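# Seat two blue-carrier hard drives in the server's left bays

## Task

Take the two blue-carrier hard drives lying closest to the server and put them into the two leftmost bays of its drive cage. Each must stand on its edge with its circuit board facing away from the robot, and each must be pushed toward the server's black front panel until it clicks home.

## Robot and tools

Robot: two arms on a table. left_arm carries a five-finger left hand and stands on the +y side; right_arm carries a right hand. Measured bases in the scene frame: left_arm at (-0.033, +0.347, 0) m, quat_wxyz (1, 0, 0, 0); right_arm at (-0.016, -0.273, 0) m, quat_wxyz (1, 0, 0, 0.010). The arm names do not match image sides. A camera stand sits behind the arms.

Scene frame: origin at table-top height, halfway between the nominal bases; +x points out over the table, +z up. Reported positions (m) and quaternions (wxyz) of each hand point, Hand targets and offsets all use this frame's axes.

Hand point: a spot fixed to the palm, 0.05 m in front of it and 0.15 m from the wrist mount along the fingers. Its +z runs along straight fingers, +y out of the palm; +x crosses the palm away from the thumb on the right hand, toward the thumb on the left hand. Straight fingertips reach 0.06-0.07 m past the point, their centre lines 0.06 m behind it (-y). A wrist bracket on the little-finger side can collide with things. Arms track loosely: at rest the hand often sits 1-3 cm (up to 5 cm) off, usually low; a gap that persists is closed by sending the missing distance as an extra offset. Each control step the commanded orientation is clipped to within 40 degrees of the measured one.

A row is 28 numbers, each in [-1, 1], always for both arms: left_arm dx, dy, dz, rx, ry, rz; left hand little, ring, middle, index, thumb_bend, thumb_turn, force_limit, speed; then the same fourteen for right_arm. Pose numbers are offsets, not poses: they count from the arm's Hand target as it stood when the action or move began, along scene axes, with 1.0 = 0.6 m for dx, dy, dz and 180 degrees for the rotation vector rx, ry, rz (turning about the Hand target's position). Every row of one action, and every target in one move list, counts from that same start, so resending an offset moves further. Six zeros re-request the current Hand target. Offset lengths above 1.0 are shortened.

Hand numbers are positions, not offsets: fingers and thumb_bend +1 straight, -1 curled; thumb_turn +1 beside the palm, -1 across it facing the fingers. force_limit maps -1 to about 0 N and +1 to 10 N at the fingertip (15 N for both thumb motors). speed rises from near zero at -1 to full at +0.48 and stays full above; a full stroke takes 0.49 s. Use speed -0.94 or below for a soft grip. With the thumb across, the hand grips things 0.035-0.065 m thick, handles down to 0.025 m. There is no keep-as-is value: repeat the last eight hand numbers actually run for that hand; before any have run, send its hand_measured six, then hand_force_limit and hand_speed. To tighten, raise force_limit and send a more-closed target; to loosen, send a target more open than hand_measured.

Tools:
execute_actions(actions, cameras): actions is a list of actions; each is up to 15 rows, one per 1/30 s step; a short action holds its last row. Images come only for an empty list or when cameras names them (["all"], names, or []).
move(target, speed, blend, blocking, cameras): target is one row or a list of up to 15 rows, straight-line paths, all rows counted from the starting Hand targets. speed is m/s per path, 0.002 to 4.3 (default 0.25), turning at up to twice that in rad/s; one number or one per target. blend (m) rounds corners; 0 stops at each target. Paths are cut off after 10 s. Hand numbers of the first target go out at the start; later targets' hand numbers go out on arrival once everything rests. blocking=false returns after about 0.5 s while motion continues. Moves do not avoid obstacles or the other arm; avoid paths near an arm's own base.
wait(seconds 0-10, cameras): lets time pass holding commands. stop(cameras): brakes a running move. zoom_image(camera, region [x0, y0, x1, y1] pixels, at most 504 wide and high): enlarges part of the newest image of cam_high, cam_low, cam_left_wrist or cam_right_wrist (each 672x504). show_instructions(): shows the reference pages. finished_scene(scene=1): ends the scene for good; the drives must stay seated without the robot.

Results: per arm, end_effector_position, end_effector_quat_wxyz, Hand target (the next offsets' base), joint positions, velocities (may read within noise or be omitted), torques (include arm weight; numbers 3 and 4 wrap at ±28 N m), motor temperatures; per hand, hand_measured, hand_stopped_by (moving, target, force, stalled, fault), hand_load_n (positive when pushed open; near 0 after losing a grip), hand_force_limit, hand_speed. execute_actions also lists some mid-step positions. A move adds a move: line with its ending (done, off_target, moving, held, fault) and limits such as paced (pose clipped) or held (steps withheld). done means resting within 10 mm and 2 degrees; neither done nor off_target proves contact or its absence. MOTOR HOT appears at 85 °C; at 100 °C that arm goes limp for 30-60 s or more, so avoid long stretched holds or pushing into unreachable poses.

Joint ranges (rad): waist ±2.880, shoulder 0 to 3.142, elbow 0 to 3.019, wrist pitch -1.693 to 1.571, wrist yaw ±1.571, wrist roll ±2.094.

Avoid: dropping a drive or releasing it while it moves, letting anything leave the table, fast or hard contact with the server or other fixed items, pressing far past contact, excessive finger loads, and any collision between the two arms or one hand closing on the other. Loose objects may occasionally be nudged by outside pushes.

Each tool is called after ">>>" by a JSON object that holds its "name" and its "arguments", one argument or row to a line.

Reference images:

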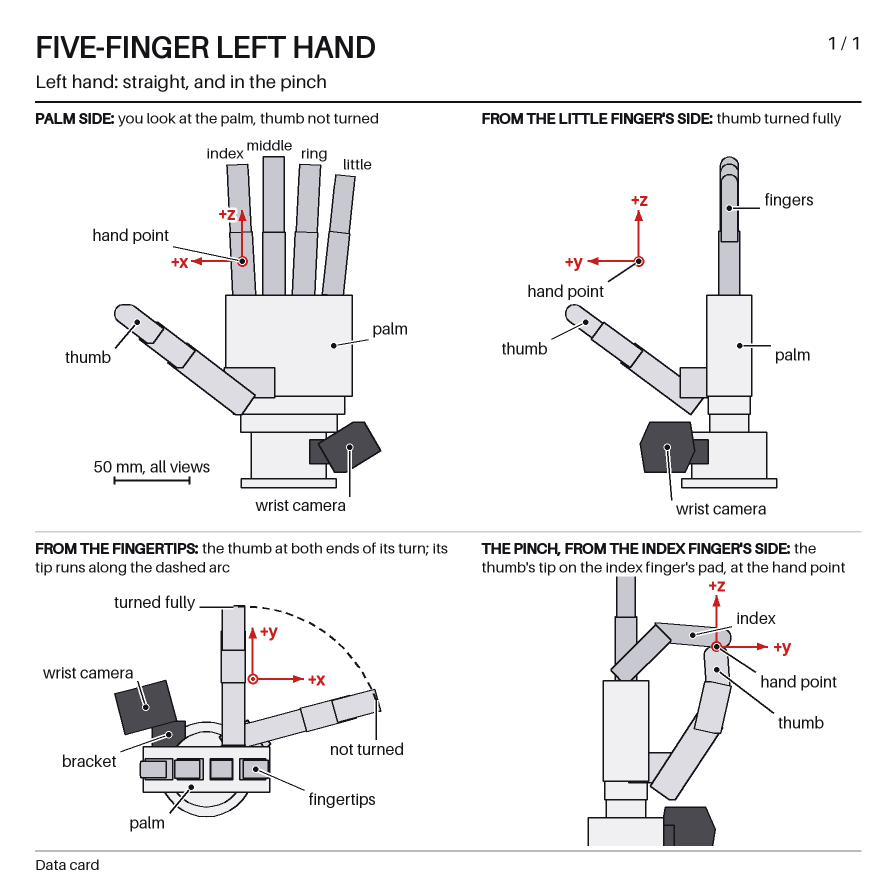

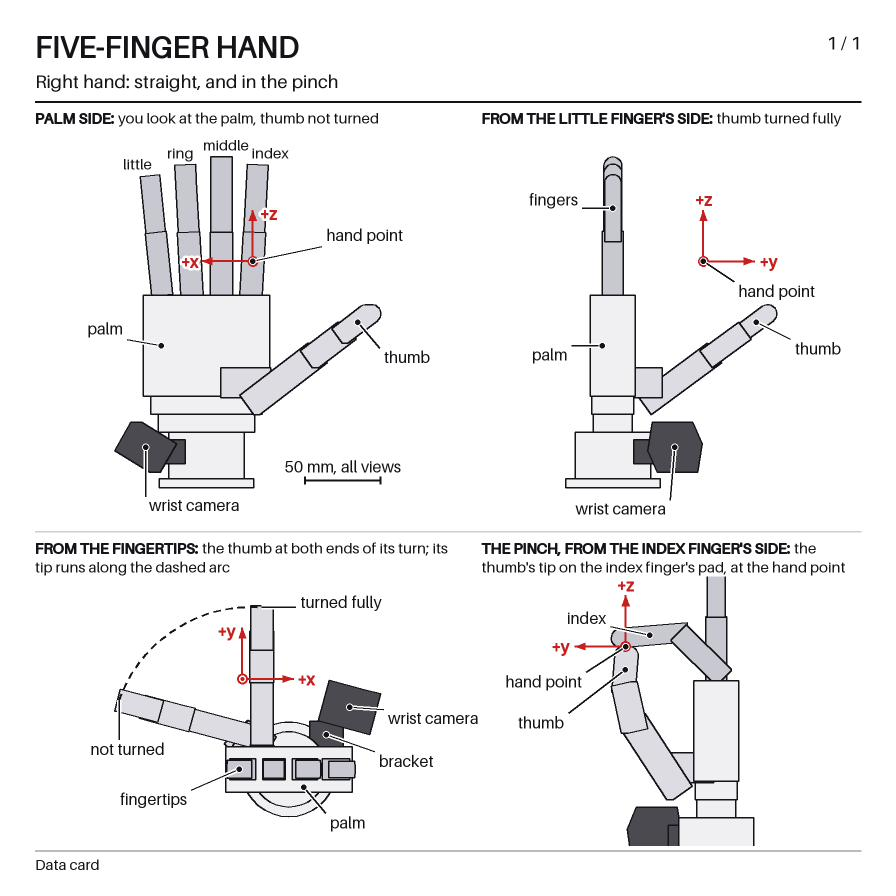

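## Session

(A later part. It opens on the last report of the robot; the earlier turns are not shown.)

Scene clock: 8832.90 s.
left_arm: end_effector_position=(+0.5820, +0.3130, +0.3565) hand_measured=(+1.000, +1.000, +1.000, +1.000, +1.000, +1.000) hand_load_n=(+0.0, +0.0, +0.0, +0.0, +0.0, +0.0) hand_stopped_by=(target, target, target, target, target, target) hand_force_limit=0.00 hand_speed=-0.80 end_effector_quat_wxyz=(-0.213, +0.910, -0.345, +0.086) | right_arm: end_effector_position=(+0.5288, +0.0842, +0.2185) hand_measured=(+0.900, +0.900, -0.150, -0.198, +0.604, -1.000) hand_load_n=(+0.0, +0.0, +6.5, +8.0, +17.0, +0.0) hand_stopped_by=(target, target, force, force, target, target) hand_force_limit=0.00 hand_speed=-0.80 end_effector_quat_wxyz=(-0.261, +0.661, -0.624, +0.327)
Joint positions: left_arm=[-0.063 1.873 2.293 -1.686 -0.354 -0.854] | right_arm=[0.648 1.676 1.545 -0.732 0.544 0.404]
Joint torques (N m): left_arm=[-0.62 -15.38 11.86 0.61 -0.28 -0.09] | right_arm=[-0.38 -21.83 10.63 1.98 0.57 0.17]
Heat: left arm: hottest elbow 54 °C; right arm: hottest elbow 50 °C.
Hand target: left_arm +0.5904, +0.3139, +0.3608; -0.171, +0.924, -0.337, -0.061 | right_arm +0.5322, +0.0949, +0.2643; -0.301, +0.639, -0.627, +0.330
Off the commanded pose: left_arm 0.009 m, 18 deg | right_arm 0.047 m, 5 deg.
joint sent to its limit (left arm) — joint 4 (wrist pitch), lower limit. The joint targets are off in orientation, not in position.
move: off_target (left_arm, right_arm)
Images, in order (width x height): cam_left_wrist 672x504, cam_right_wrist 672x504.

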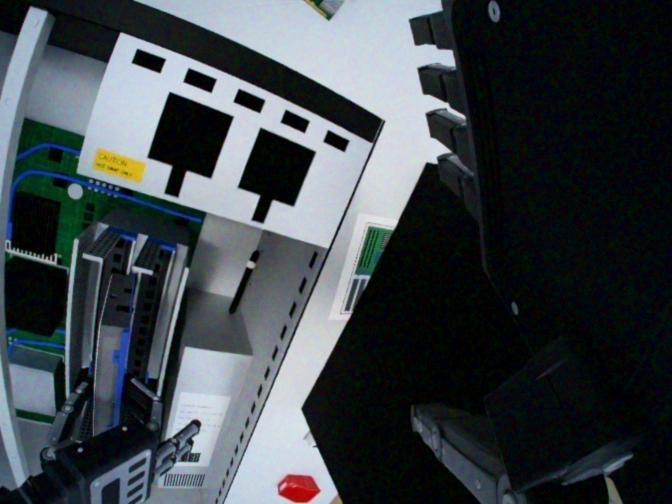

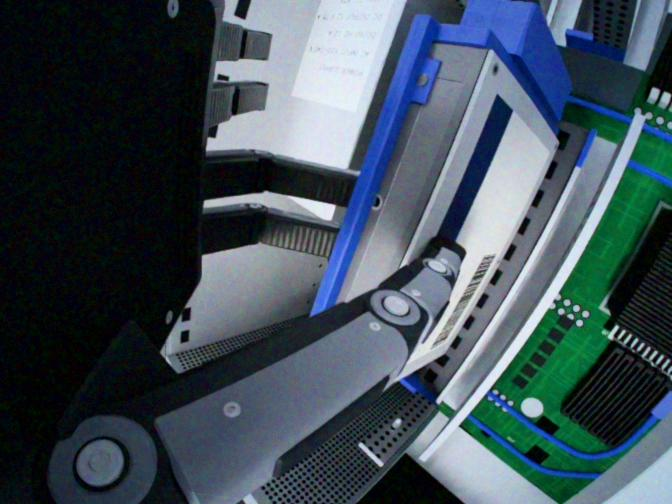

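>>> {"name": "move", "arguments": {
  "target": [
    [0,0,0,0,0,0,1,1,1,1,1,1,0,-0.8,-0.0167,0.0,0.04,0,0,0,0.9,0.9,-0.6,-0.6,0.6,-1,0.0,-0.8]
  ],
  "speed": 0.05,
  "cameras": ["cam_left_wrist"]
}}

>>> {"name": "zoom_image", "arguments": {
  "camera": "cam_left_wrist",
  "region": [60, 220, 200, 325]
}}

Scene clock: 8865.13 s.
left_arm: end_effector_position=(+0.5820, +0.3130, +0.3565) hand_measured=(+1.000, +1.000, +1.000, +1.000, +1.000, +1.000) hand_load_n=(+0.0, +0.0, +0.0, +0.0, +0.0, +0.0) hand_stopped_by=(target, target, target, target, target, target) hand_force_limit=0.00 hand_speed=-0.80 end_effector_quat_wxyz=(-0.213, +0.910, -0.345, +0.086) | right_arm: end_effector_position=(+0.5172, +0.0820, +0.2154) hand_measured=(+0.900, +0.900, -0.148, -0.198, +0.604, -1.000) hand_load_n=(+0.0, +0.0, +10.5, +3.5, +18.0, +1.0) hand_stopped_by=(target, target, force, force, target, target) hand_force_limit=0.00 hand_speed=-0.80 end_effector_quat_wxyz=(-0.244, +0.666, -0.626, +0.324)
Joint positions: left_arm=[-0.063 1.873 2.293 -1.686 -0.354 -0.854] | right_arm=[0.658 1.672 1.545 -0.78 0.551 0.421]
Joint torques (N m): left_arm=[-0.62 -15.33 11.84 0.58 -0.28 -0.09] | right_arm=[-0.26 -23.71 12.62 1.36 0.61 0.09]
Motor temperatures (°C): left_arm=[28 34 55 26 29 30] | right_arm=[29 36 50 29 28 30]
Heat: left arm: hottest elbow 55 °C; right arm: hottest elbow 50 °C.
Hand target: left_arm +0.5904, +0.3139, +0.3608; -0.171, +0.924, -0.337, -0.061 | right_arm +0.5222, +0.0948, +0.2883; -0.301, +0.639, -0.627, +0.330
Off the commanded pose: left_arm 0.009 m, 18 deg | right_arm 0.074 m, 7 deg.
joint sent to its limit (left arm) — joint 4 (wrist pitch), lower limit. The joint targets are off in orientation, not in position.
move: off_target (left_arm, right_arm)
Images, in order (width x height): cam_left_wrist 672x504.

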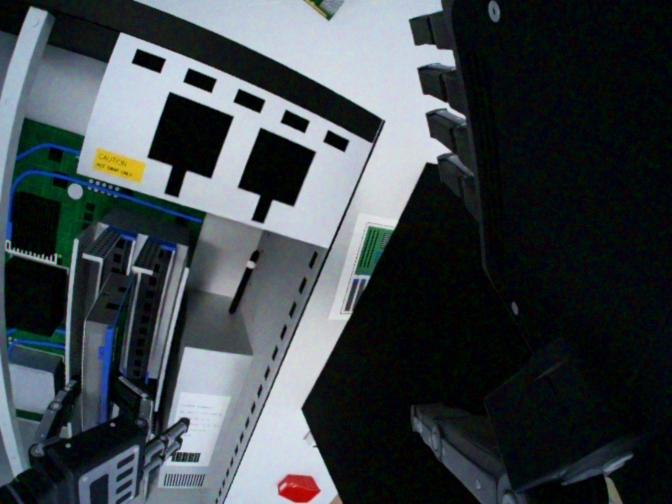

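Scaled by 3.600 from the camera's 672x504 image, which has a finer 960x720 frame.

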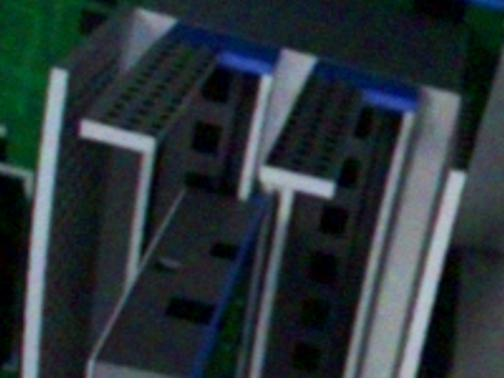

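>>> {"name": "zoom_image", "arguments": {
  "camera": "cam_left_wrist",
  "region": [80, 220, 160, 290]
}}

>>> {"name": "zoom_image", "arguments": {
  "camera": "cam_left_wrist",
  "region": [70, 280, 170, 370]
}}

Scaled by 6.300 from the camera's 672x504 image, which has a finer 960x720 frame.

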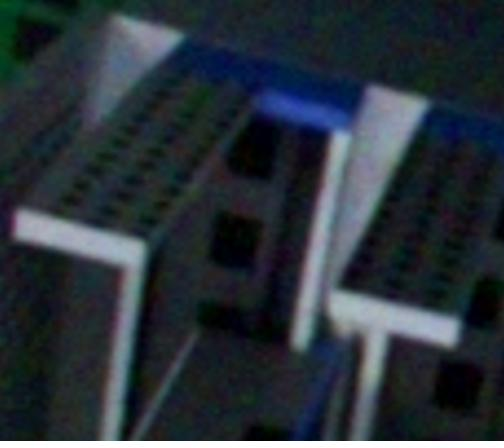

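Scaled by 5.040 from the camera's 672x504 image, which has a finer 960x720 frame.

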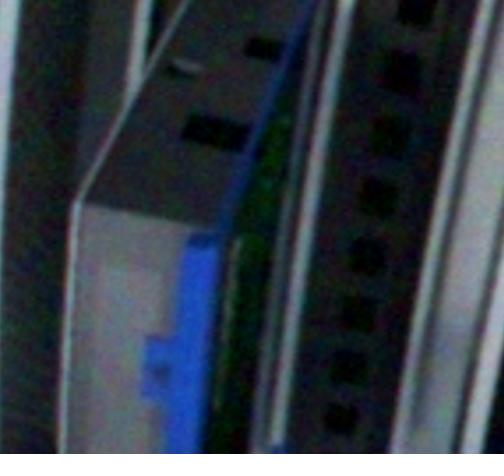

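>>> {"name": "move", "arguments": {
  "target": [
    [0,0,0,0,0,0,1,1,1,1,1,1,0,-0.8,-0.0,0.0,0.05,0,0,0,0.9,0.9,-0.6,-0.6,0.6,-1,0.0,-0.8]
  ],
  "speed": 0.05,
  "cameras": ["cam_left_wrist"]
}}

>>> {"name": "zoom_image", "arguments": {
  "camera": "cam_left_wrist",
  "region": [70, 220, 190, 340]
}}

Scene clock: 8939.10 s.
left_arm: end_effector_position=(+0.5820, +0.3130, +0.3565) hand_measured=(+1.000, +1.000, +1.000, +1.000, +1.000, +1.000) hand_load_n=(+0.0, +0.0, +0.0, +0.0, +0.0, +0.0) hand_stopped_by=(target, target, target, target, target, target) hand_force_limit=0.00 hand_speed=-0.80 end_effector_quat_wxyz=(-0.213, +0.910, -0.345, +0.086) | right_arm: end_effector_position=(+0.5107, +0.0795, +0.2383) hand_measured=(+0.900, +0.900, -0.148, -0.198, +0.604, -1.000) hand_load_n=(+0.0, +0.0, +13.5, +6.0, +17.0, +2.5) hand_stopped_by=(target, target, force, force, target, target) hand_force_limit=0.00 hand_speed=-0.80 end_effector_quat_wxyz=(-0.234, +0.671, -0.626, +0.322)
Joint positions: left_arm=[-0.063 1.873 2.293 -1.686 -0.354 -0.854] | right_arm=[0.661 1.663 1.601 -0.871 0.552 0.424]
Joint torques (N m): left_arm=[-0.62 -15.38 11.84 0.59 -0.28 -0.09] | right_arm=[-0.5 -23.12 14.06 1.89 0.6 0.06]
Motor temperatures (°C): left_arm=[28 34 55 26 29 30] | right_arm=[29 37 52 29 28 30]
Heat: left arm: hottest elbow 55 °C; right arm: hottest elbow 52 °C.
Hand target: left_arm +0.5904, +0.3139, +0.3608; -0.171, +0.924, -0.337, -0.061 | right_arm +0.5222, +0.0947, +0.3183; -0.301, +0.639, -0.627, +0.330
Off the commanded pose: left_arm 0.009 m, 18 deg | right_arm 0.082 m, 9 deg.
joint sent to its limit (left arm) — joint 4 (wrist pitch), lower limit. The joint targets are off in orientation, not in position.
move: off_target (left_arm, right_arm)
Images, in order (width x height): cam_left_wrist 672x504.

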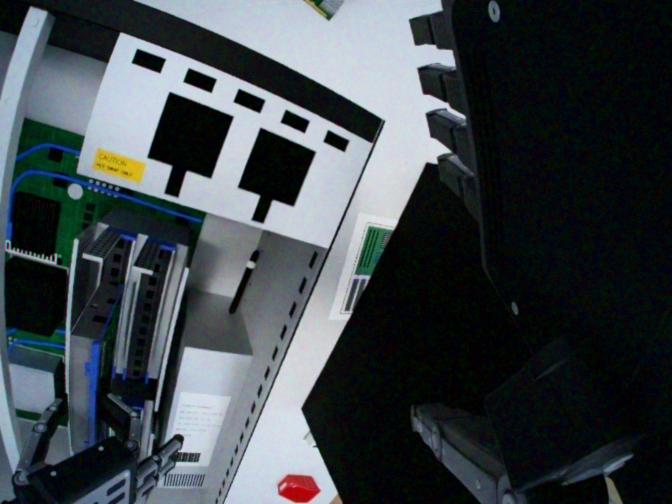

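Scaled by 4.200 from the camera's 672x504 image, which has a finer 960x720 frame.

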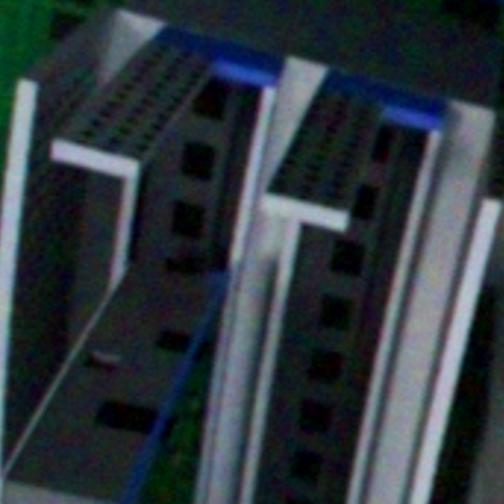

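>>> {"name": "zoom_image", "arguments": {
  "camera": "cam_left_wrist",
  "region": [90, 260, 150, 320]
}}

>>> {"name": "zoom_image", "arguments": {
  "camera": "cam_left_wrist",
  "region": [90, 310, 150, 370]
}}

Scaled by 8.400 from the camera's 672x504 image, which has a finer 960x720 frame.

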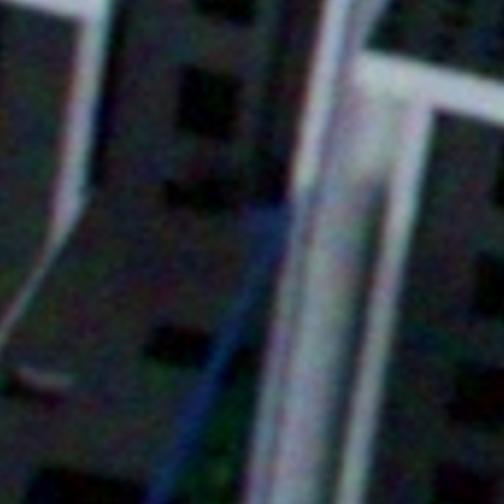

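Scaled by 8.400 from the camera's 672x504 image, which has a finer 960x720 frame.

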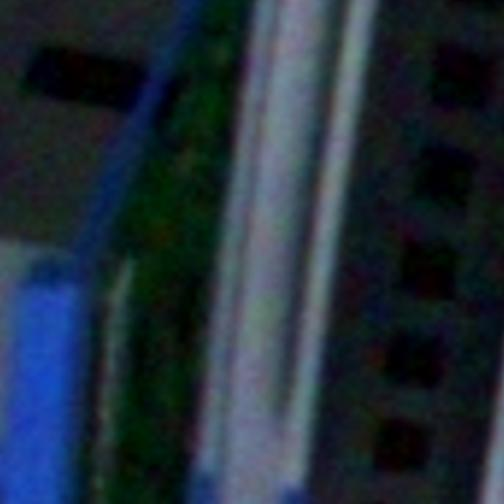

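>>> {"name": "move", "arguments": {
  "target": [
    [0,0,0,0,0,0,1,1,1,1,1,1,0,-0.8,0.0117,0.0,0.0,0,0.042,0,0.9,0.9,-0.6,-0.6,0.6,-1,0.0,-0.8]
  ],
  "speed": 0.05,
  "cameras": ["cam_left_wrist"]
}}

>>> {"name": "zoom_image", "arguments": {
  "camera": "cam_left_wrist",
  "region": [70, 220, 190, 340]
}}

Scene clock: 8991.43 s.
left_arm: end_effector_position=(+0.5820, +0.3130, +0.3565) hand_measured=(+1.000, +1.000, +1.000, +1.000, +1.000, +1.000) hand_load_n=(+0.0, +0.0, +0.0, +0.0, +0.0, +0.0) hand_stopped_by=(target, target, target, target, target, target) hand_force_limit=0.00 hand_speed=-0.80 end_effector_quat_wxyz=(-0.213, +0.910, -0.345, +0.086) | right_arm: end_effector_position=(+0.5119, +0.0868, +0.2651) hand_measured=(+0.900, +0.900, -0.148, -0.198, +0.604, -1.000) hand_load_n=(+0.0, -0.5, +13.5, +6.0, +17.5, +3.0) hand_stopped_by=(target, target, force, force, target, target) hand_force_limit=0.00 hand_speed=-0.80 end_effector_quat_wxyz=(-0.211, +0.685, -0.638, +0.281)
Joint positions: left_arm=[-0.063 1.873 2.293 -1.686 -0.354 -0.854] | right_arm=[0.643 1.721 1.778 -1.067 0.474 0.453]
Joint torques (N m): left_arm=[-0.56 -15.44 11.88 0.59 -0.28 -0.09] | right_arm=[-1.85 -20.78 13.86 1.68 0.38 0.12]
Motor temperatures (°C): left_arm=[28 34 56 26 29 30] | right_arm=[29 38 58 29 28 30]
Heat: left arm: hottest elbow 56 °C; right arm: hottest elbow 58 °C.
Hand target: left_arm +0.5904, +0.3139, +0.3608; -0.171, +0.924, -0.337, -0.061 | right_arm +0.5292, +0.0948, +0.3182; -0.259, +0.659, -0.645, +0.287
Off the commanded pose: left_arm 0.009 m, 18 deg | right_arm 0.056 m, 6 deg.
joint sent to its limit (left arm) — joint 4 (wrist pitch), lower limit. The joint targets are off in orientation, not in position.
move: off_target (left_arm, right_arm)
Images, in order (width x height): cam_left_wrist 672x504.

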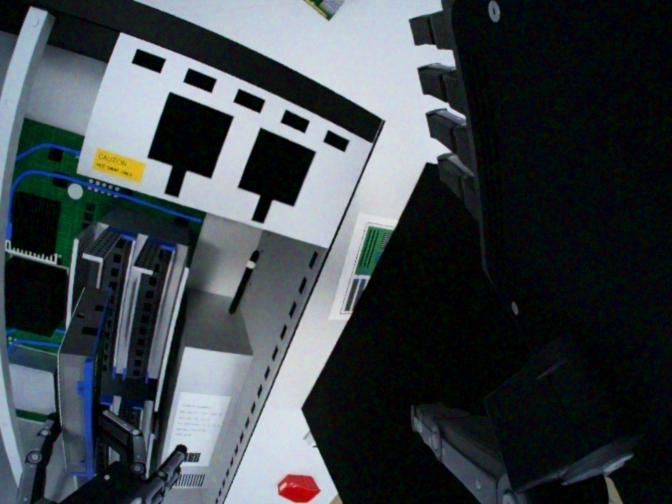

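Scaled by 4.200 from the camera's 672x504 image, which has a finer 960x720 frame.

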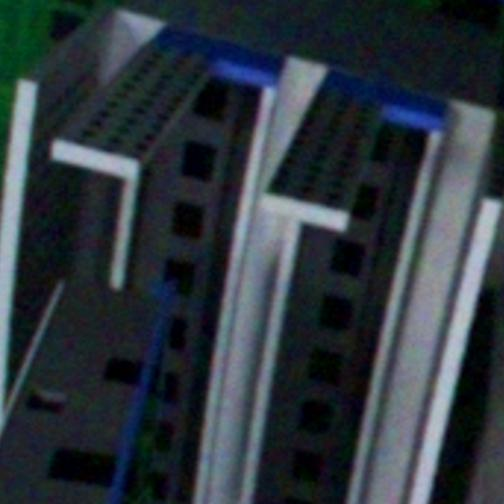

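>>> {"name": "zoom_image", "arguments": {
  "camera": "cam_left_wrist",
  "region": [50, 270, 150, 400]
}}

>>> {"name": "zoom_image", "arguments": {
  "camera": "cam_left_wrist",
  "region": [40, 380, 160, 500]
}}

Scaled by 3.877 from the camera's 672x504 image, which has a finer 960x720 frame.

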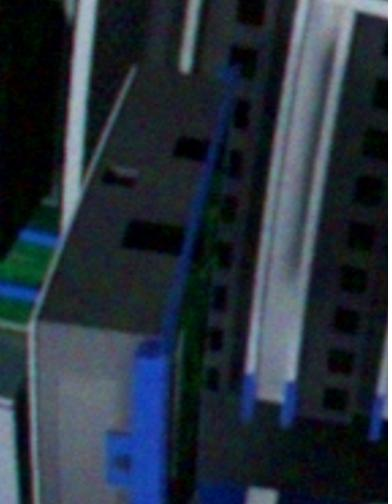

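Scaled by 4.200 from the camera's 672x504 image, which has a finer 960x720 frame.

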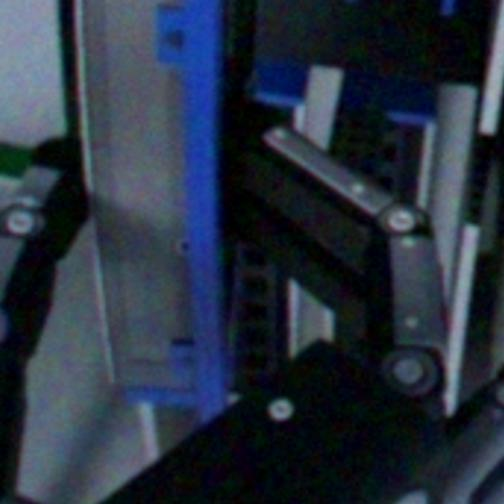

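>>> {"name": "move", "arguments": {
  "target": [
    [0,0,0,0,0,0,1,1,1,1,1,1,0,-0.8,0.0217,0.0,-0.05,0,0.008,-0.006,0.9,0.9,-0.6,-0.6,0.6,-1,0.0,-0.8]
  ],
  "speed": 0.04,
  "cameras": ["cam_left_wrist"]
}}

>>> {"name": "zoom_image", "arguments": {
  "camera": "cam_left_wrist",
  "region": [50, 230, 170, 350]
}}

Scene clock: 9071.17 s.
left_arm: end_effector_position=(+0.5820, +0.3130, +0.3565) hand_measured=(+1.000, +1.000, +1.000, +1.000, +1.000, +1.000) hand_load_n=(+0.0, +0.0, +0.0, +0.0, +0.0, +0.0) hand_stopped_by=(target, target, target, target, target, target) hand_force_limit=0.00 hand_speed=-0.80 end_effector_quat_wxyz=(-0.213, +0.910, -0.345, +0.086) | right_arm: end_effector_position=(+0.5224, +0.0853, +0.2405) hand_measured=(+0.900, +0.900, -0.148, -0.198, +0.604, -1.000) hand_load_n=(+0.0, +0.0, +13.5, +6.0, +17.0, +3.0) hand_stopped_by=(target, target, force, force, target, target) hand_force_limit=0.00 hand_speed=-0.80 end_effector_quat_wxyz=(-0.197, +0.683, -0.648, +0.274)
Joint positions: left_arm=[-0.063 1.873 2.293 -1.686 -0.354 -0.854] | right_arm=[0.627 1.762 1.778 -1.059 0.464 0.466]
Joint torques (N m): left_arm=[-0.62 -15.33 11.86 0.57 -0.27 -0.09] | right_arm=[-1.9 -21.48 12.6 2.54 0.37 0.11]
Motor temperatures (°C): left_arm=[28 34 56 26 29 30] | right_arm=[29 40 61 29 28 30]
Heat: left arm: hottest elbow 56 °C; right arm: hottest elbow 61 °C.
Hand target: left_arm +0.5904, +0.3139, +0.3608; -0.171, +0.924, -0.337, -0.061 | right_arm +0.5423, +0.0948, +0.2882; -0.248, +0.656, -0.655, +0.281
Off the commanded pose: left_arm 0.009 m, 18 deg | right_arm 0.052 m, 7 deg.
joint sent to its limit (left arm) — joint 4 (wrist pitch), lower limit. The joint targets are off in orientation, not in position.
move: off_target (left_arm, right_arm)
Images, in order (width x height): cam_left_wrist 672x504.

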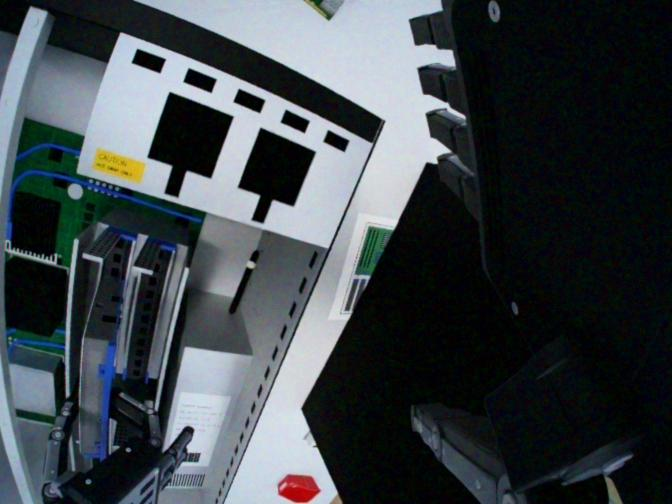

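Scaled by 4.200 from the camera's 672x504 image, which has a finer 960x720 frame.

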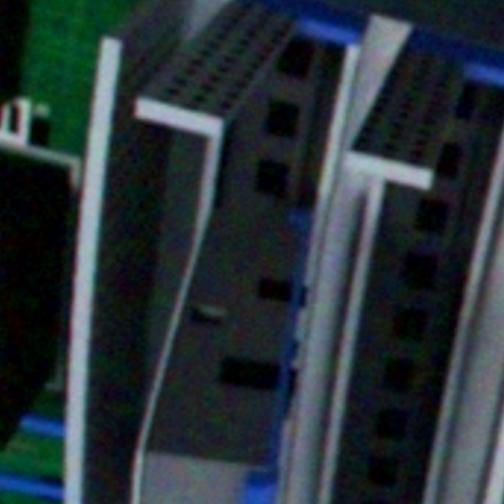

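>>> {"name": "zoom_image", "arguments": {
  "camera": "cam_left_wrist",
  "region": [50, 330, 180, 460]
}}

Scaled by 3.877 from the camera's 672x504 image, which has a finer 960x720 frame.

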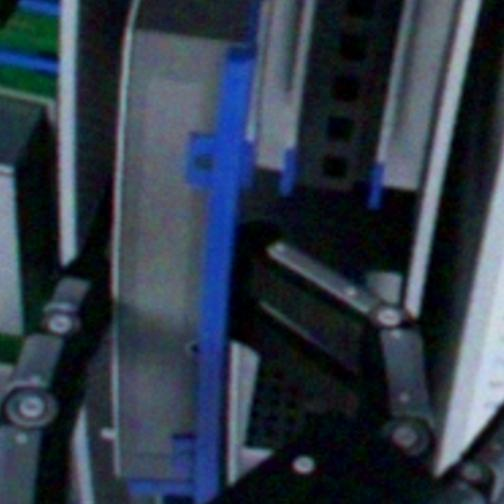

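>>> {"name": "move", "arguments": {
  "target": [
    [0,0,0,0,0,0,1,1,1,1,1,1,0,-0.8,0.0,0.0,-0.03,0,0.0,0.002,0.9,0.9,-0.6,-0.6,0.6,-1,0.0,-0.8]
  ],
  "speed": 0.04,
  "cameras": ["cam_left_wrist"]
}}

>>> {"name": "zoom_image", "arguments": {
  "camera": "cam_left_wrist",
  "region": [60, 230, 180, 350]
}}

Scene clock: 9111.40 s.
left_arm: end_effector_position=(+0.5820, +0.3130, +0.3565) hand_measured=(+1.000, +1.000, +1.000, +1.000, +1.000, +1.000) hand_load_n=(+0.0, +0.0, +0.0, +0.0, +0.0, +0.0) hand_stopped_by=(target, target, target, target, target, target) hand_force_limit=0.00 hand_speed=-0.80 end_effector_quat_wxyz=(-0.213, +0.910, -0.345, +0.086) | right_arm: end_effector_position=(+0.5299, +0.0920, +0.2416) hand_measured=(+0.900, +0.900, -0.148, -0.198, +0.604, -1.000) hand_load_n=(+0.0, +0.0, +13.5, +6.0, +17.0, +3.0) hand_stopped_by=(target, target, force, force, target, target) hand_force_limit=0.00 hand_speed=-0.80 end_effector_quat_wxyz=(-0.216, +0.677, -0.648, +0.275)
Joint positions: left_arm=[-0.063 1.873 2.293 -1.686 -0.354 -0.854] | right_arm=[0.627 1.762 1.77 -1.012 0.46 0.467]
Joint torques (N m): left_arm=[-0.62 -15.38 11.85 0.62 -0.27 -0.09] | right_arm=[-1.96 -21.54 9.87 2.67 0.34 0.03]
Motor temperatures (°C): left_arm=[28 34 56 26 29 30] | right_arm=[29 39 60 29 28 30]
Heat: left arm: hottest elbow 56 °C; right arm: hottest elbow 60 °C.
Hand target: left_arm +0.5904, +0.3139, +0.3608; -0.171, +0.924, -0.337, -0.061 | right_arm +0.5422, +0.0948, +0.2702; -0.249, +0.659, -0.653, +0.280
Off the commanded pose: left_arm 0.009 m, 18 deg | right_arm 0.031 m, 4 deg.
joint sent to its limit (left arm) — joint 4 (wrist pitch), lower limit. The joint targets are off in orientation, not in position.
move: off_target (left_arm, right_arm)
Images, in order (width x height): cam_left_wrist 672x504.

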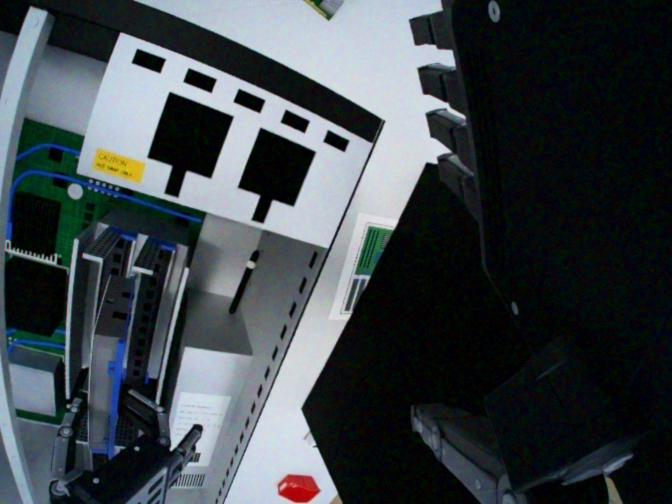

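Scaled by 4.200 from the camera's 672x504 image, which has a finer 960x720 frame.

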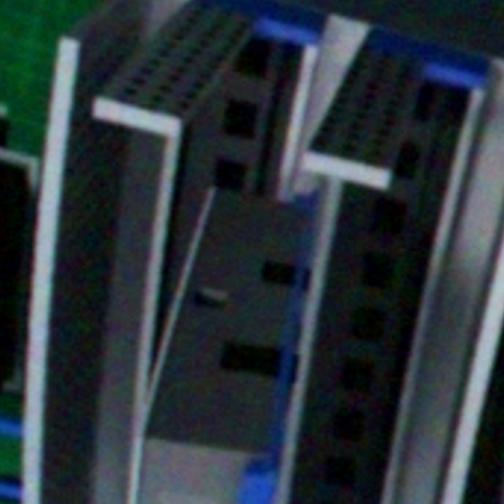

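>>> {"name": "move", "arguments": {
  "target": [
    [0,0,0,0,0,0,1,1,1,1,1,1,0,-0.8,-0.0153,-0.0113,-0.0337,0,0.0,0.0,0.9,0.9,-0.6,-0.6,0.6,-1,0.0,-0.8]
  ],
  "speed": 0.04,
  "cameras": ["cam_left_wrist"]
}}

>>> {"name": "zoom_image", "arguments": {
  "camera": "cam_left_wrist",
  "region": [60, 230, 180, 350]
}}

Scene clock: 9127.50 s.
left_arm: end_effector_position=(+0.5820, +0.3130, +0.3565) hand_measured=(+1.000, +1.000, +1.000, +1.000, +1.000, +1.000) hand_load_n=(+0.0, +0.0, +0.0, +0.0, +0.0, +0.0) hand_stopped_by=(target, target, target, target, target, target) hand_force_limit=0.00 hand_speed=-0.80 end_effector_quat_wxyz=(-0.213, +0.910, -0.345, +0.086) | right_arm: end_effector_position=(+0.5281, +0.0879, +0.2131) hand_measured=(+0.900, +0.900, -0.148, -0.198, +0.604, -1.000) hand_load_n=(+0.0, +0.0, +12.5, +3.5, +18.0, +2.5) hand_stopped_by=(target, target, force, force, target, target) hand_force_limit=0.00 hand_speed=-0.80 end_effector_quat_wxyz=(-0.216, +0.676, -0.649, +0.276)
Joint positions: left_arm=[-0.063 1.873 2.293 -1.686 -0.354 -0.854] | right_arm=[0.624 1.753 1.684 -0.934 0.461 0.467]
Joint torques (N m): left_arm=[-0.67 -15.33 11.85 0.61 -0.27 -0.09] | right_arm=[-1.73 -23.3 9.06 2.1 0.31 0.04]
Motor temperatures (°C): left_arm=[28 34 57 26 29 30] | right_arm=[29 39 58 29 28 30]
Heat: left arm: hottest elbow 57 °C; right arm: hottest elbow 58 °C.
Hand target: left_arm +0.5904, +0.3139, +0.3608; -0.171, +0.924, -0.337, -0.061 | right_arm +0.5330, +0.0880, +0.2500; -0.249, +0.659, -0.653, +0.280
Off the commanded pose: left_arm 0.009 m, 18 deg | right_arm 0.037 m, 4 deg.
joint sent to its limit (left arm) — joint 4 (wrist pitch), lower limit. The joint targets are off in orientation, not in position.
move: off_target (left_arm, right_arm)
Images, in order (width x height): cam_left_wrist 672x504.

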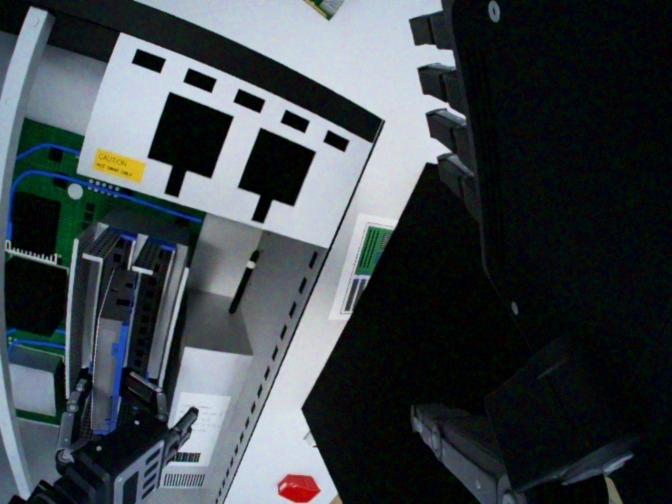

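Scaled by 4.200 from the camera's 672x504 image, which has a finer 960x720 frame.

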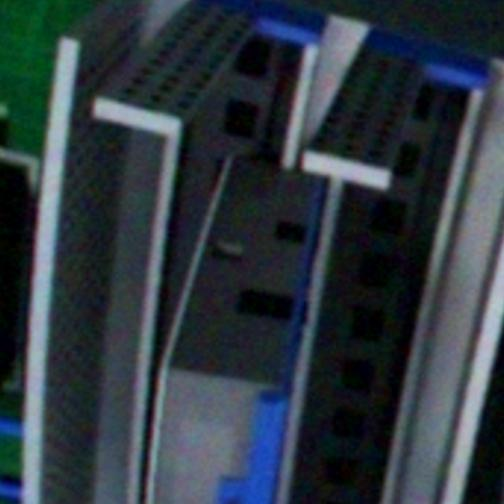

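>>> {"name": "move", "arguments": {
  "target": [
    [0,0,0,0,0,0,1,1,1,1,1,1,0,-0.8,-0.025,0.0,0.03,0,0.0,0.0,0.9,0.9,-0.6,-0.6,0.6,-1,0.0,-0.8]
  ],
  "speed": 0.05,
  "cameras": ["cam_left_wrist"]
}}

>>> {"name": "zoom_image", "arguments": {
  "camera": "cam_left_wrist",
  "region": [60, 230, 180, 350]
}}

Scene clock: 9158.43 s.
left_arm: end_effector_position=(+0.5820, +0.3130, +0.3565) hand_measured=(+1.000, +1.000, +1.000, +1.000, +1.000, +1.000) hand_load_n=(+0.0, +0.0, +0.0, +0.0, -0.5, +0.0) hand_stopped_by=(target, target, target, target, target, target) hand_force_limit=0.00 hand_speed=-0.80 end_effector_quat_wxyz=(-0.213, +0.910, -0.345, +0.086) | right_arm: end_effector_position=(+0.5251, +0.0846, +0.2157) hand_measured=(+0.900, +0.900, -0.148, -0.198, +0.604, -1.000) hand_load_n=(+0.0, +0.0, +14.5, +1.5, +20.0, +1.5) hand_stopped_by=(target, target, force, force, target, target) hand_force_limit=0.00 hand_speed=-0.80 end_effector_quat_wxyz=(-0.211, +0.674, -0.651, +0.277)
Joint positions: left_arm=[-0.063 1.873 2.293 -1.686 -0.354 -0.854] | right_arm=[0.624 1.747 1.684 -0.95 0.467 0.473]
Joint torques (N m): left_arm=[-0.67 -15.33 11.86 0.58 -0.28 -0.09] | right_arm=[-0.26 -25.29 9.37 0.92 0.43 0.11]
Motor temperatures (°C): left_arm=[28 34 57 26 29 30] | right_arm=[29 41 52 29 28 30]
Heat: left arm: hottest elbow 57 °C; right arm: hottest elbow 52 °C.
Hand target: left_arm +0.5904, +0.3139, +0.3608; -0.171, +0.924, -0.337, -0.061 | right_arm +0.5181, +0.0880, +0.2680; -0.249, +0.658, -0.653, +0.281
Off the commanded pose: left_arm 0.009 m, 18 deg | right_arm 0.053 m, 5 deg.
joint sent to its limit (left arm) — joint 4 (wrist pitch), lower limit. The joint targets are off in orientation, not in position.
move: off_target (left_arm, right_arm)
Images, in order (width x height): cam_left_wrist 672x504.

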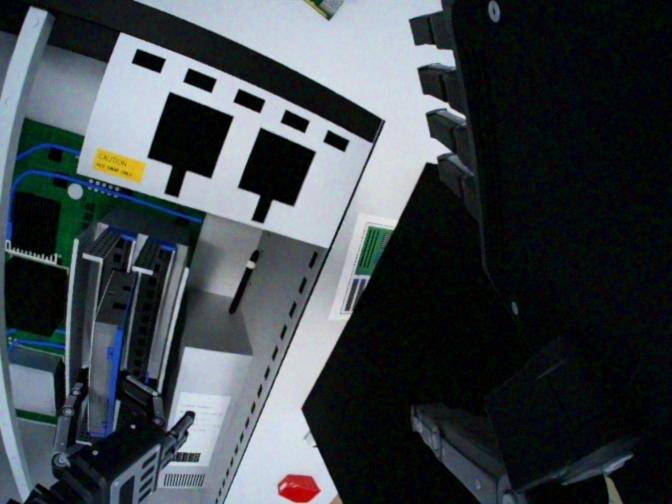

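Scaled by 4.200 from the camera's 672x504 image, which has a finer 960x720 frame.

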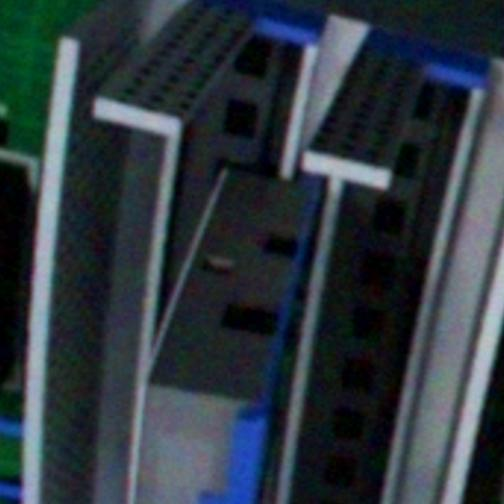

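>>> {"name": "move", "arguments": {
  "target": [
    [0,0,0,0,0,0,1,1,1,1,1,1,0,-0.8,0.01,0.0,0.06,0,0.0,0.0,0.9,0.9,-0.6,-0.6,0.6,-1,0.0,-0.8]
  ],
  "speed": 0.06,
  "cameras": ["cam_left_wrist"]
}}

>>> {"name": "zoom_image", "arguments": {
  "camera": "cam_left_wrist",
  "region": [60, 230, 180, 350]
}}

Scene clock: 9182.87 s.
left_arm: end_effector_position=(+0.5820, +0.3130, +0.3565) hand_measured=(+1.000, +1.000, +1.000, +1.000, +1.000, +1.000) hand_load_n=(+0.0, +0.0, +0.0, +0.0, +0.0, -0.5) hand_stopped_by=(target, target, target, target, target, target) hand_force_limit=0.00 hand_speed=-0.80 end_effector_quat_wxyz=(-0.213, +0.910, -0.345, +0.086) | right_arm: end_effector_position=(+0.5120, +0.0757, +0.2309) hand_measured=(+0.900, +0.900, -0.148, -0.198, +0.606, -1.000) hand_load_n=(+0.0, +0.0, +14.5, +6.0, +18.0, +2.5) hand_stopped_by=(target, target, force, force, target, target) hand_force_limit=0.00 hand_speed=-0.80 end_effector_quat_wxyz=(-0.186, +0.684, -0.652, +0.271)
Joint positions: left_arm=[-0.063 1.873 2.293 -1.686 -0.354 -0.854] | right_arm=[0.624 1.74 1.73 -1.059 0.463 0.475]
Joint torques (N m): left_arm=[-0.62 -15.38 11.88 0.57 -0.27 -0.09] | right_arm=[-0.85 -24 13.68 1.51 0.45 0.03]
Motor temperatures (°C): left_arm=[28 34 57 26 29 30] | right_arm=[29 39 51 29 28 30]
Heat: left arm: hottest elbow 57 °C; right arm: hottest elbow 51 °C.
Hand target: left_arm +0.5904, +0.3139, +0.3608; -0.171, +0.924, -0.337, -0.061 | right_arm +0.5240, +0.0880, +0.3041; -0.249, +0.659, -0.653, +0.280
Off the commanded pose: left_arm 0.009 m, 18 deg | right_arm 0.075 m, 8 deg.
joint sent to its limit (left arm) — joint 4 (wrist pitch), lower limit. The joint targets are off in orientation, not in position.
move: off_target (left_arm, right_arm)
Images, in order (width x height): cam_left_wrist 672x504.

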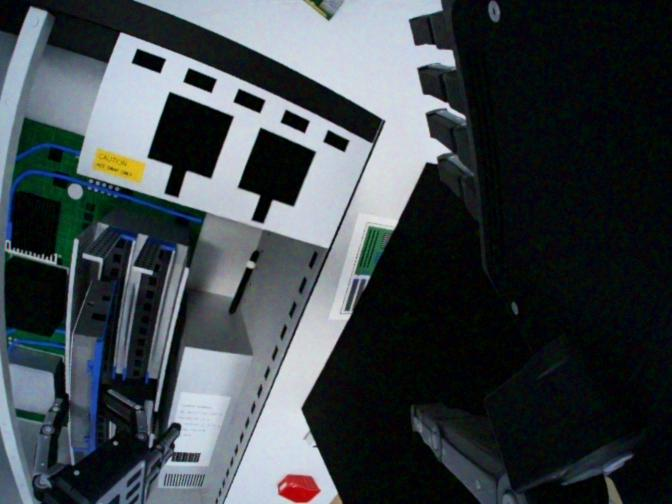

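Scaled by 4.200 from the camera's 672x504 image, which has a finer 960x720 frame.

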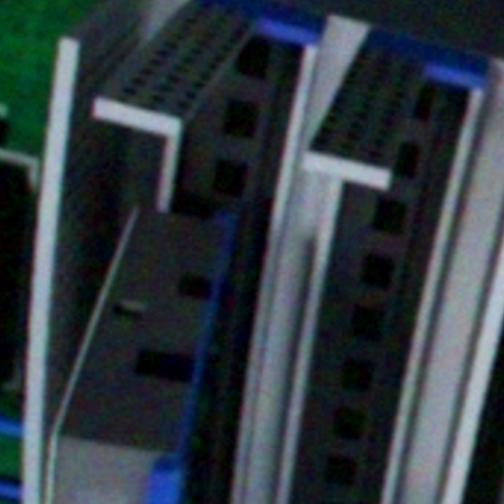

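>>> {"name": "move", "arguments": {
  "target": [
    [0,0,0,0,0,0,1,1,1,1,1,1,0,-0.8,0.005,0.0,-0.05,0,0.0,0.0,0.9,0.9,-0.6,-0.6,0.6,-1,0.0,-0.8]
  ],
  "speed": 0.06,
  "cameras": ["cam_left_wrist"]
}}

>>> {"name": "zoom_image", "arguments": {
  "camera": "cam_left_wrist",
  "region": [60, 230, 180, 350]
}}

Scene clock: 9206.20 s.
left_arm: end_effector_position=(+0.5820, +0.3130, +0.3565) hand_measured=(+1.000, +1.000, +1.000, +1.000, +1.000, +1.000) hand_load_n=(+0.0, +0.0, +0.0, +0.0, +0.0, +0.0) hand_stopped_by=(target, target, target, target, target, target) hand_force_limit=0.00 hand_speed=-0.80 end_effector_quat_wxyz=(-0.213, +0.910, -0.345, +0.086) | right_arm: end_effector_position=(+0.5202, +0.0819, +0.2311) hand_measured=(+0.900, +0.900, -0.148, -0.198, +0.606, -1.000) hand_load_n=(+0.0, +0.0, +15.0, +6.0, +18.0, +2.5) hand_stopped_by=(target, target, force, force, target, target) hand_force_limit=0.00 hand_speed=-0.80 end_effector_quat_wxyz=(-0.205, +0.677, -0.652, +0.274)
Joint positions: left_arm=[-0.063 1.873 2.293 -1.686 -0.354 -0.854] | right_arm=[0.624 1.74 1.72 -1.008 0.463 0.475]
Joint torques (N m): left_arm=[-0.56 -15.27 11.89 0.57 -0.27 -0.1] | right_arm=[-1.14 -23.18 9.8 2.61 0.39 0]
Motor temperatures (°C): left_arm=[28 34 57 26 29 30] | right_arm=[29 41 53 29 28 30]
Heat: left arm: hottest elbow 57 °C; right arm: hottest elbow 53 °C.
Hand target: left_arm +0.5904, +0.3139, +0.3608; -0.171, +0.924, -0.337, -0.061 | right_arm +0.5270, +0.0880, +0.2742; -0.249, +0.658, -0.653, +0.280
Off the commanded pose: left_arm 0.009 m, 18 deg | right_arm 0.044 m, 6 deg.
joint sent to its limit (left arm) — joint 4 (wrist pitch), lower limit. The joint targets are off in orientation, not in position.
move: off_target (left_arm, right_arm)
Images, in order (width x height): cam_left_wrist 672x504.

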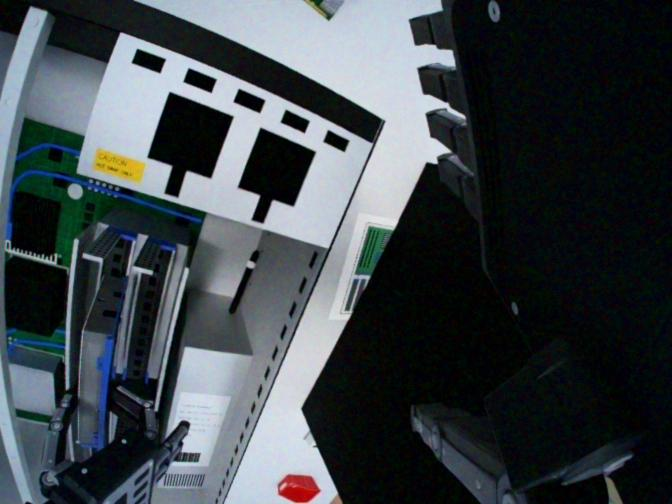

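Scaled by 4.200 from the camera's 672x504 image, which has a finer 960x720 frame.

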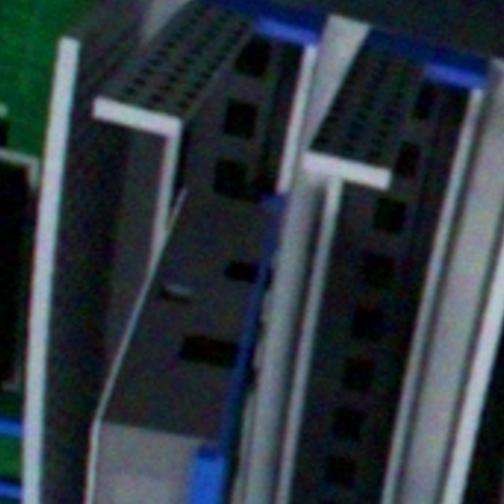

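>>> {"name": "move", "arguments": {
  "target": [
    [0,0,0,0,0,0,1,1,1,1,1,1,0,-0.8,-0.0067,0.0,-0.0333,0,0.014,0.0,0.9,0.9,-0.6,-0.6,0.6,-1,0.0,-0.8]
  ],
  "speed": 0.05,
  "cameras": ["cam_left_wrist"]
}}

>>> {"name": "zoom_image", "arguments": {
  "camera": "cam_left_wrist",
  "region": [60, 230, 180, 350]
}}

Scene clock: 9239.23 s.
left_arm: end_effector_position=(+0.5820, +0.3130, +0.3565) hand_measured=(+1.000, +1.000, +1.000, +1.000, +1.000, +1.000) hand_load_n=(+0.0, +0.0, +0.0, +0.0, +0.0, +0.0) hand_stopped_by=(target, target, target, target, target, target) hand_force_limit=0.00 hand_speed=-0.80 end_effector_quat_wxyz=(-0.213, +0.910, -0.345, +0.086) | right_arm: end_effector_position=(+0.5147, +0.0835, +0.2229) hand_measured=(+0.900, +0.900, -0.148, -0.198, +0.606, -1.000) hand_load_n=(+0.0, +0.0, +14.5, +6.0, +18.0, +2.5) hand_stopped_by=(target, target, force, force, target, target) hand_force_limit=0.00 hand_speed=-0.80 end_effector_quat_wxyz=(-0.201, +0.683, -0.652, +0.262)
Joint positions: left_arm=[-0.063 1.873 2.293 -1.686 -0.354 -0.854] | right_arm=[0.624 1.74 1.704 -1.007 0.44 0.477]
Joint torques (N m): left_arm=[-0.56 -15.33 11.84 0.59 -0.27 -0.09] | right_arm=[-1.49 -21.66 9.73 2.19 0.32 0.13]
Motor temperatures (°C): left_arm=[28 34 57 26 29 30] | right_arm=[29 42 53 29 28 30]
Heat: left arm: hottest elbow 57 °C; right arm: hottest elbow 53 °C.
Hand target: left_arm +0.5904, +0.3139, +0.3608; -0.171, +0.924, -0.337, -0.061 | right_arm +0.5230, +0.0880, +0.2541; -0.234, +0.665, -0.658, +0.266
Off the commanded pose: left_arm 0.009 m, 18 deg | right_arm 0.033 m, 4 deg.
joint sent to its limit (left arm) — joint 4 (wrist pitch), lower limit. The joint targets are off in orientation, not in position.
move: off_target (left_arm, right_arm)
Images, in order (width x height): cam_left_wrist 672x504.

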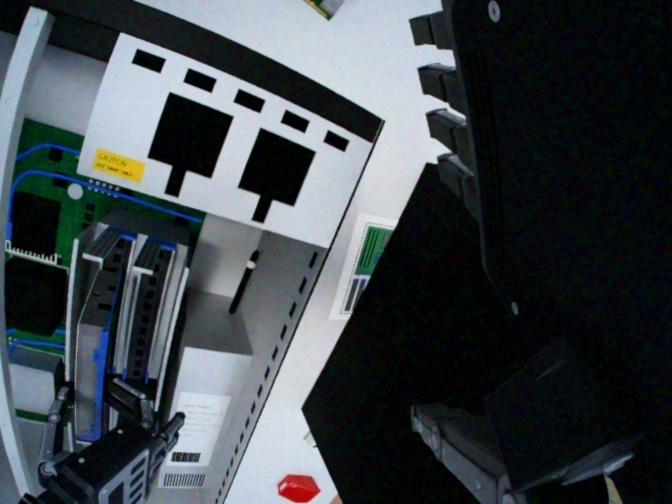

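Scaled by 4.200 from the camera's 672x504 image, which has a finer 960x720 frame.

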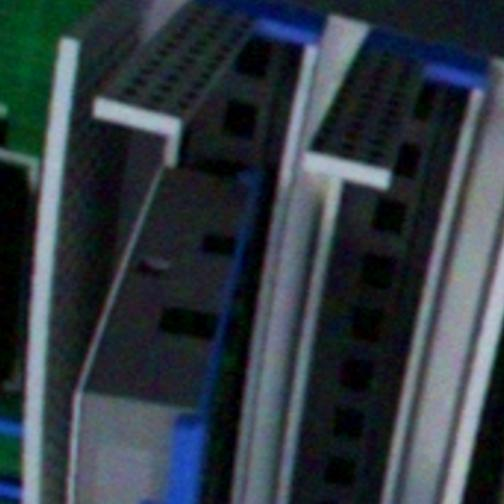

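>>> {"name": "move", "arguments": {
  "target": [
    [0,0,0,0,0,0,1,1,1,1,1,1,0,-0.8,0.0092,0.0,-0.005,0,0.0,0.0,0.9,0.9,-0.6,-0.6,0.6,-1,0.0,-0.8]
  ],
  "speed": 0.05,
  "cameras": ["cam_left_wrist"]
}}

>>> {"name": "zoom_image", "arguments": {
  "camera": "cam_left_wrist",
  "region": [60, 230, 180, 350]
}}

Scene clock: 9251.50 s.
left_arm: end_effector_position=(+0.5820, +0.3130, +0.3565) hand_measured=(+1.000, +1.000, +1.000, +1.000, +1.000, +1.000) hand_load_n=(+0.0, +0.0, +0.0, +0.0, +0.0, +0.0) hand_stopped_by=(target, target, target, target, target, target) hand_force_limit=0.00 hand_speed=-0.80 end_effector_quat_wxyz=(-0.213, +0.910, -0.345, +0.086) | right_arm: end_effector_position=(+0.5146, +0.0838, +0.2226) hand_measured=(+0.900, +0.900, -0.148, -0.198, +0.606, -1.000) hand_load_n=(-0.5, +0.0, +15.0, +6.0, +17.5, +2.5) hand_stopped_by=(target, target, force, force, target, target) hand_force_limit=0.00 hand_speed=-0.80 end_effector_quat_wxyz=(-0.201, +0.683, -0.652, +0.261)
Joint positions: left_arm=[-0.063 1.873 2.293 -1.686 -0.354 -0.854] | right_arm=[0.624 1.741 1.704 -1.007 0.437 0.478]
Joint torques (N m): left_arm=[-0.73 -15.44 11.85 0.59 -0.27 -0.08] | right_arm=[-1.96 -20.66 10.25 2.48 0.32 0.06]
Motor temperatures (°C): left_arm=[28 34 57 26 29 30] | right_arm=[29 41 54 29 28 30]
Heat: left arm: hottest elbow 57 °C; right arm: hottest elbow 54 °C.
Hand target: left_arm +0.5904, +0.3139, +0.3608; -0.171, +0.924, -0.337, -0.061 | right_arm +0.5285, +0.0881, +0.2509; -0.234, +0.665, -0.658, +0.266
Off the commanded pose: left_arm 0.009 m, 18 deg | right_arm 0.032 m, 4 deg.
joint sent to its limit (left arm) — joint 4 (wrist pitch), lower limit. The joint targets are off in orientation, not in position.
move: off_target (left_arm, right_arm)
Images, in order (width x height): cam_left_wrist 672x504.

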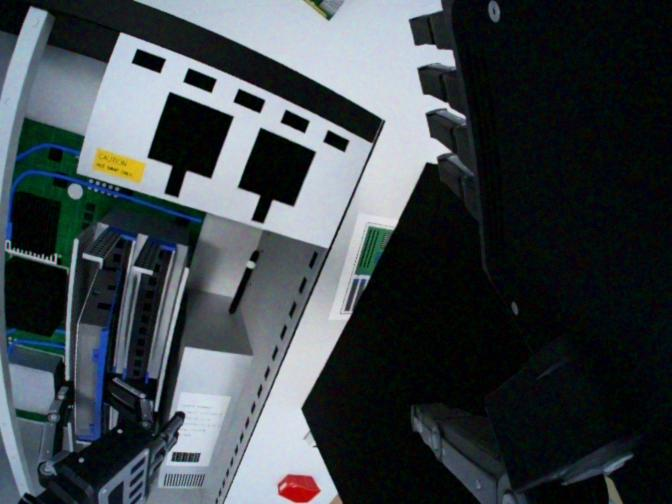

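Scaled by 4.200 from the camera's 672x504 image, which has a finer 960x720 frame.

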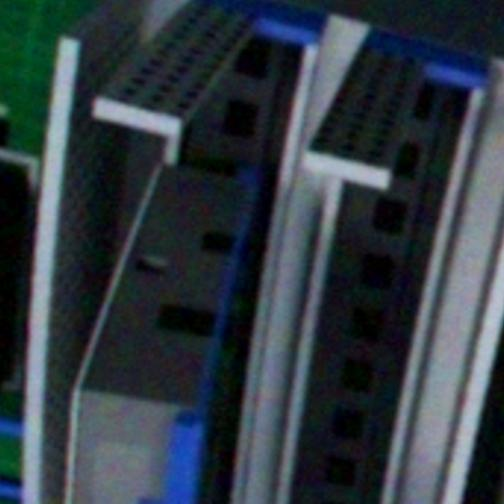

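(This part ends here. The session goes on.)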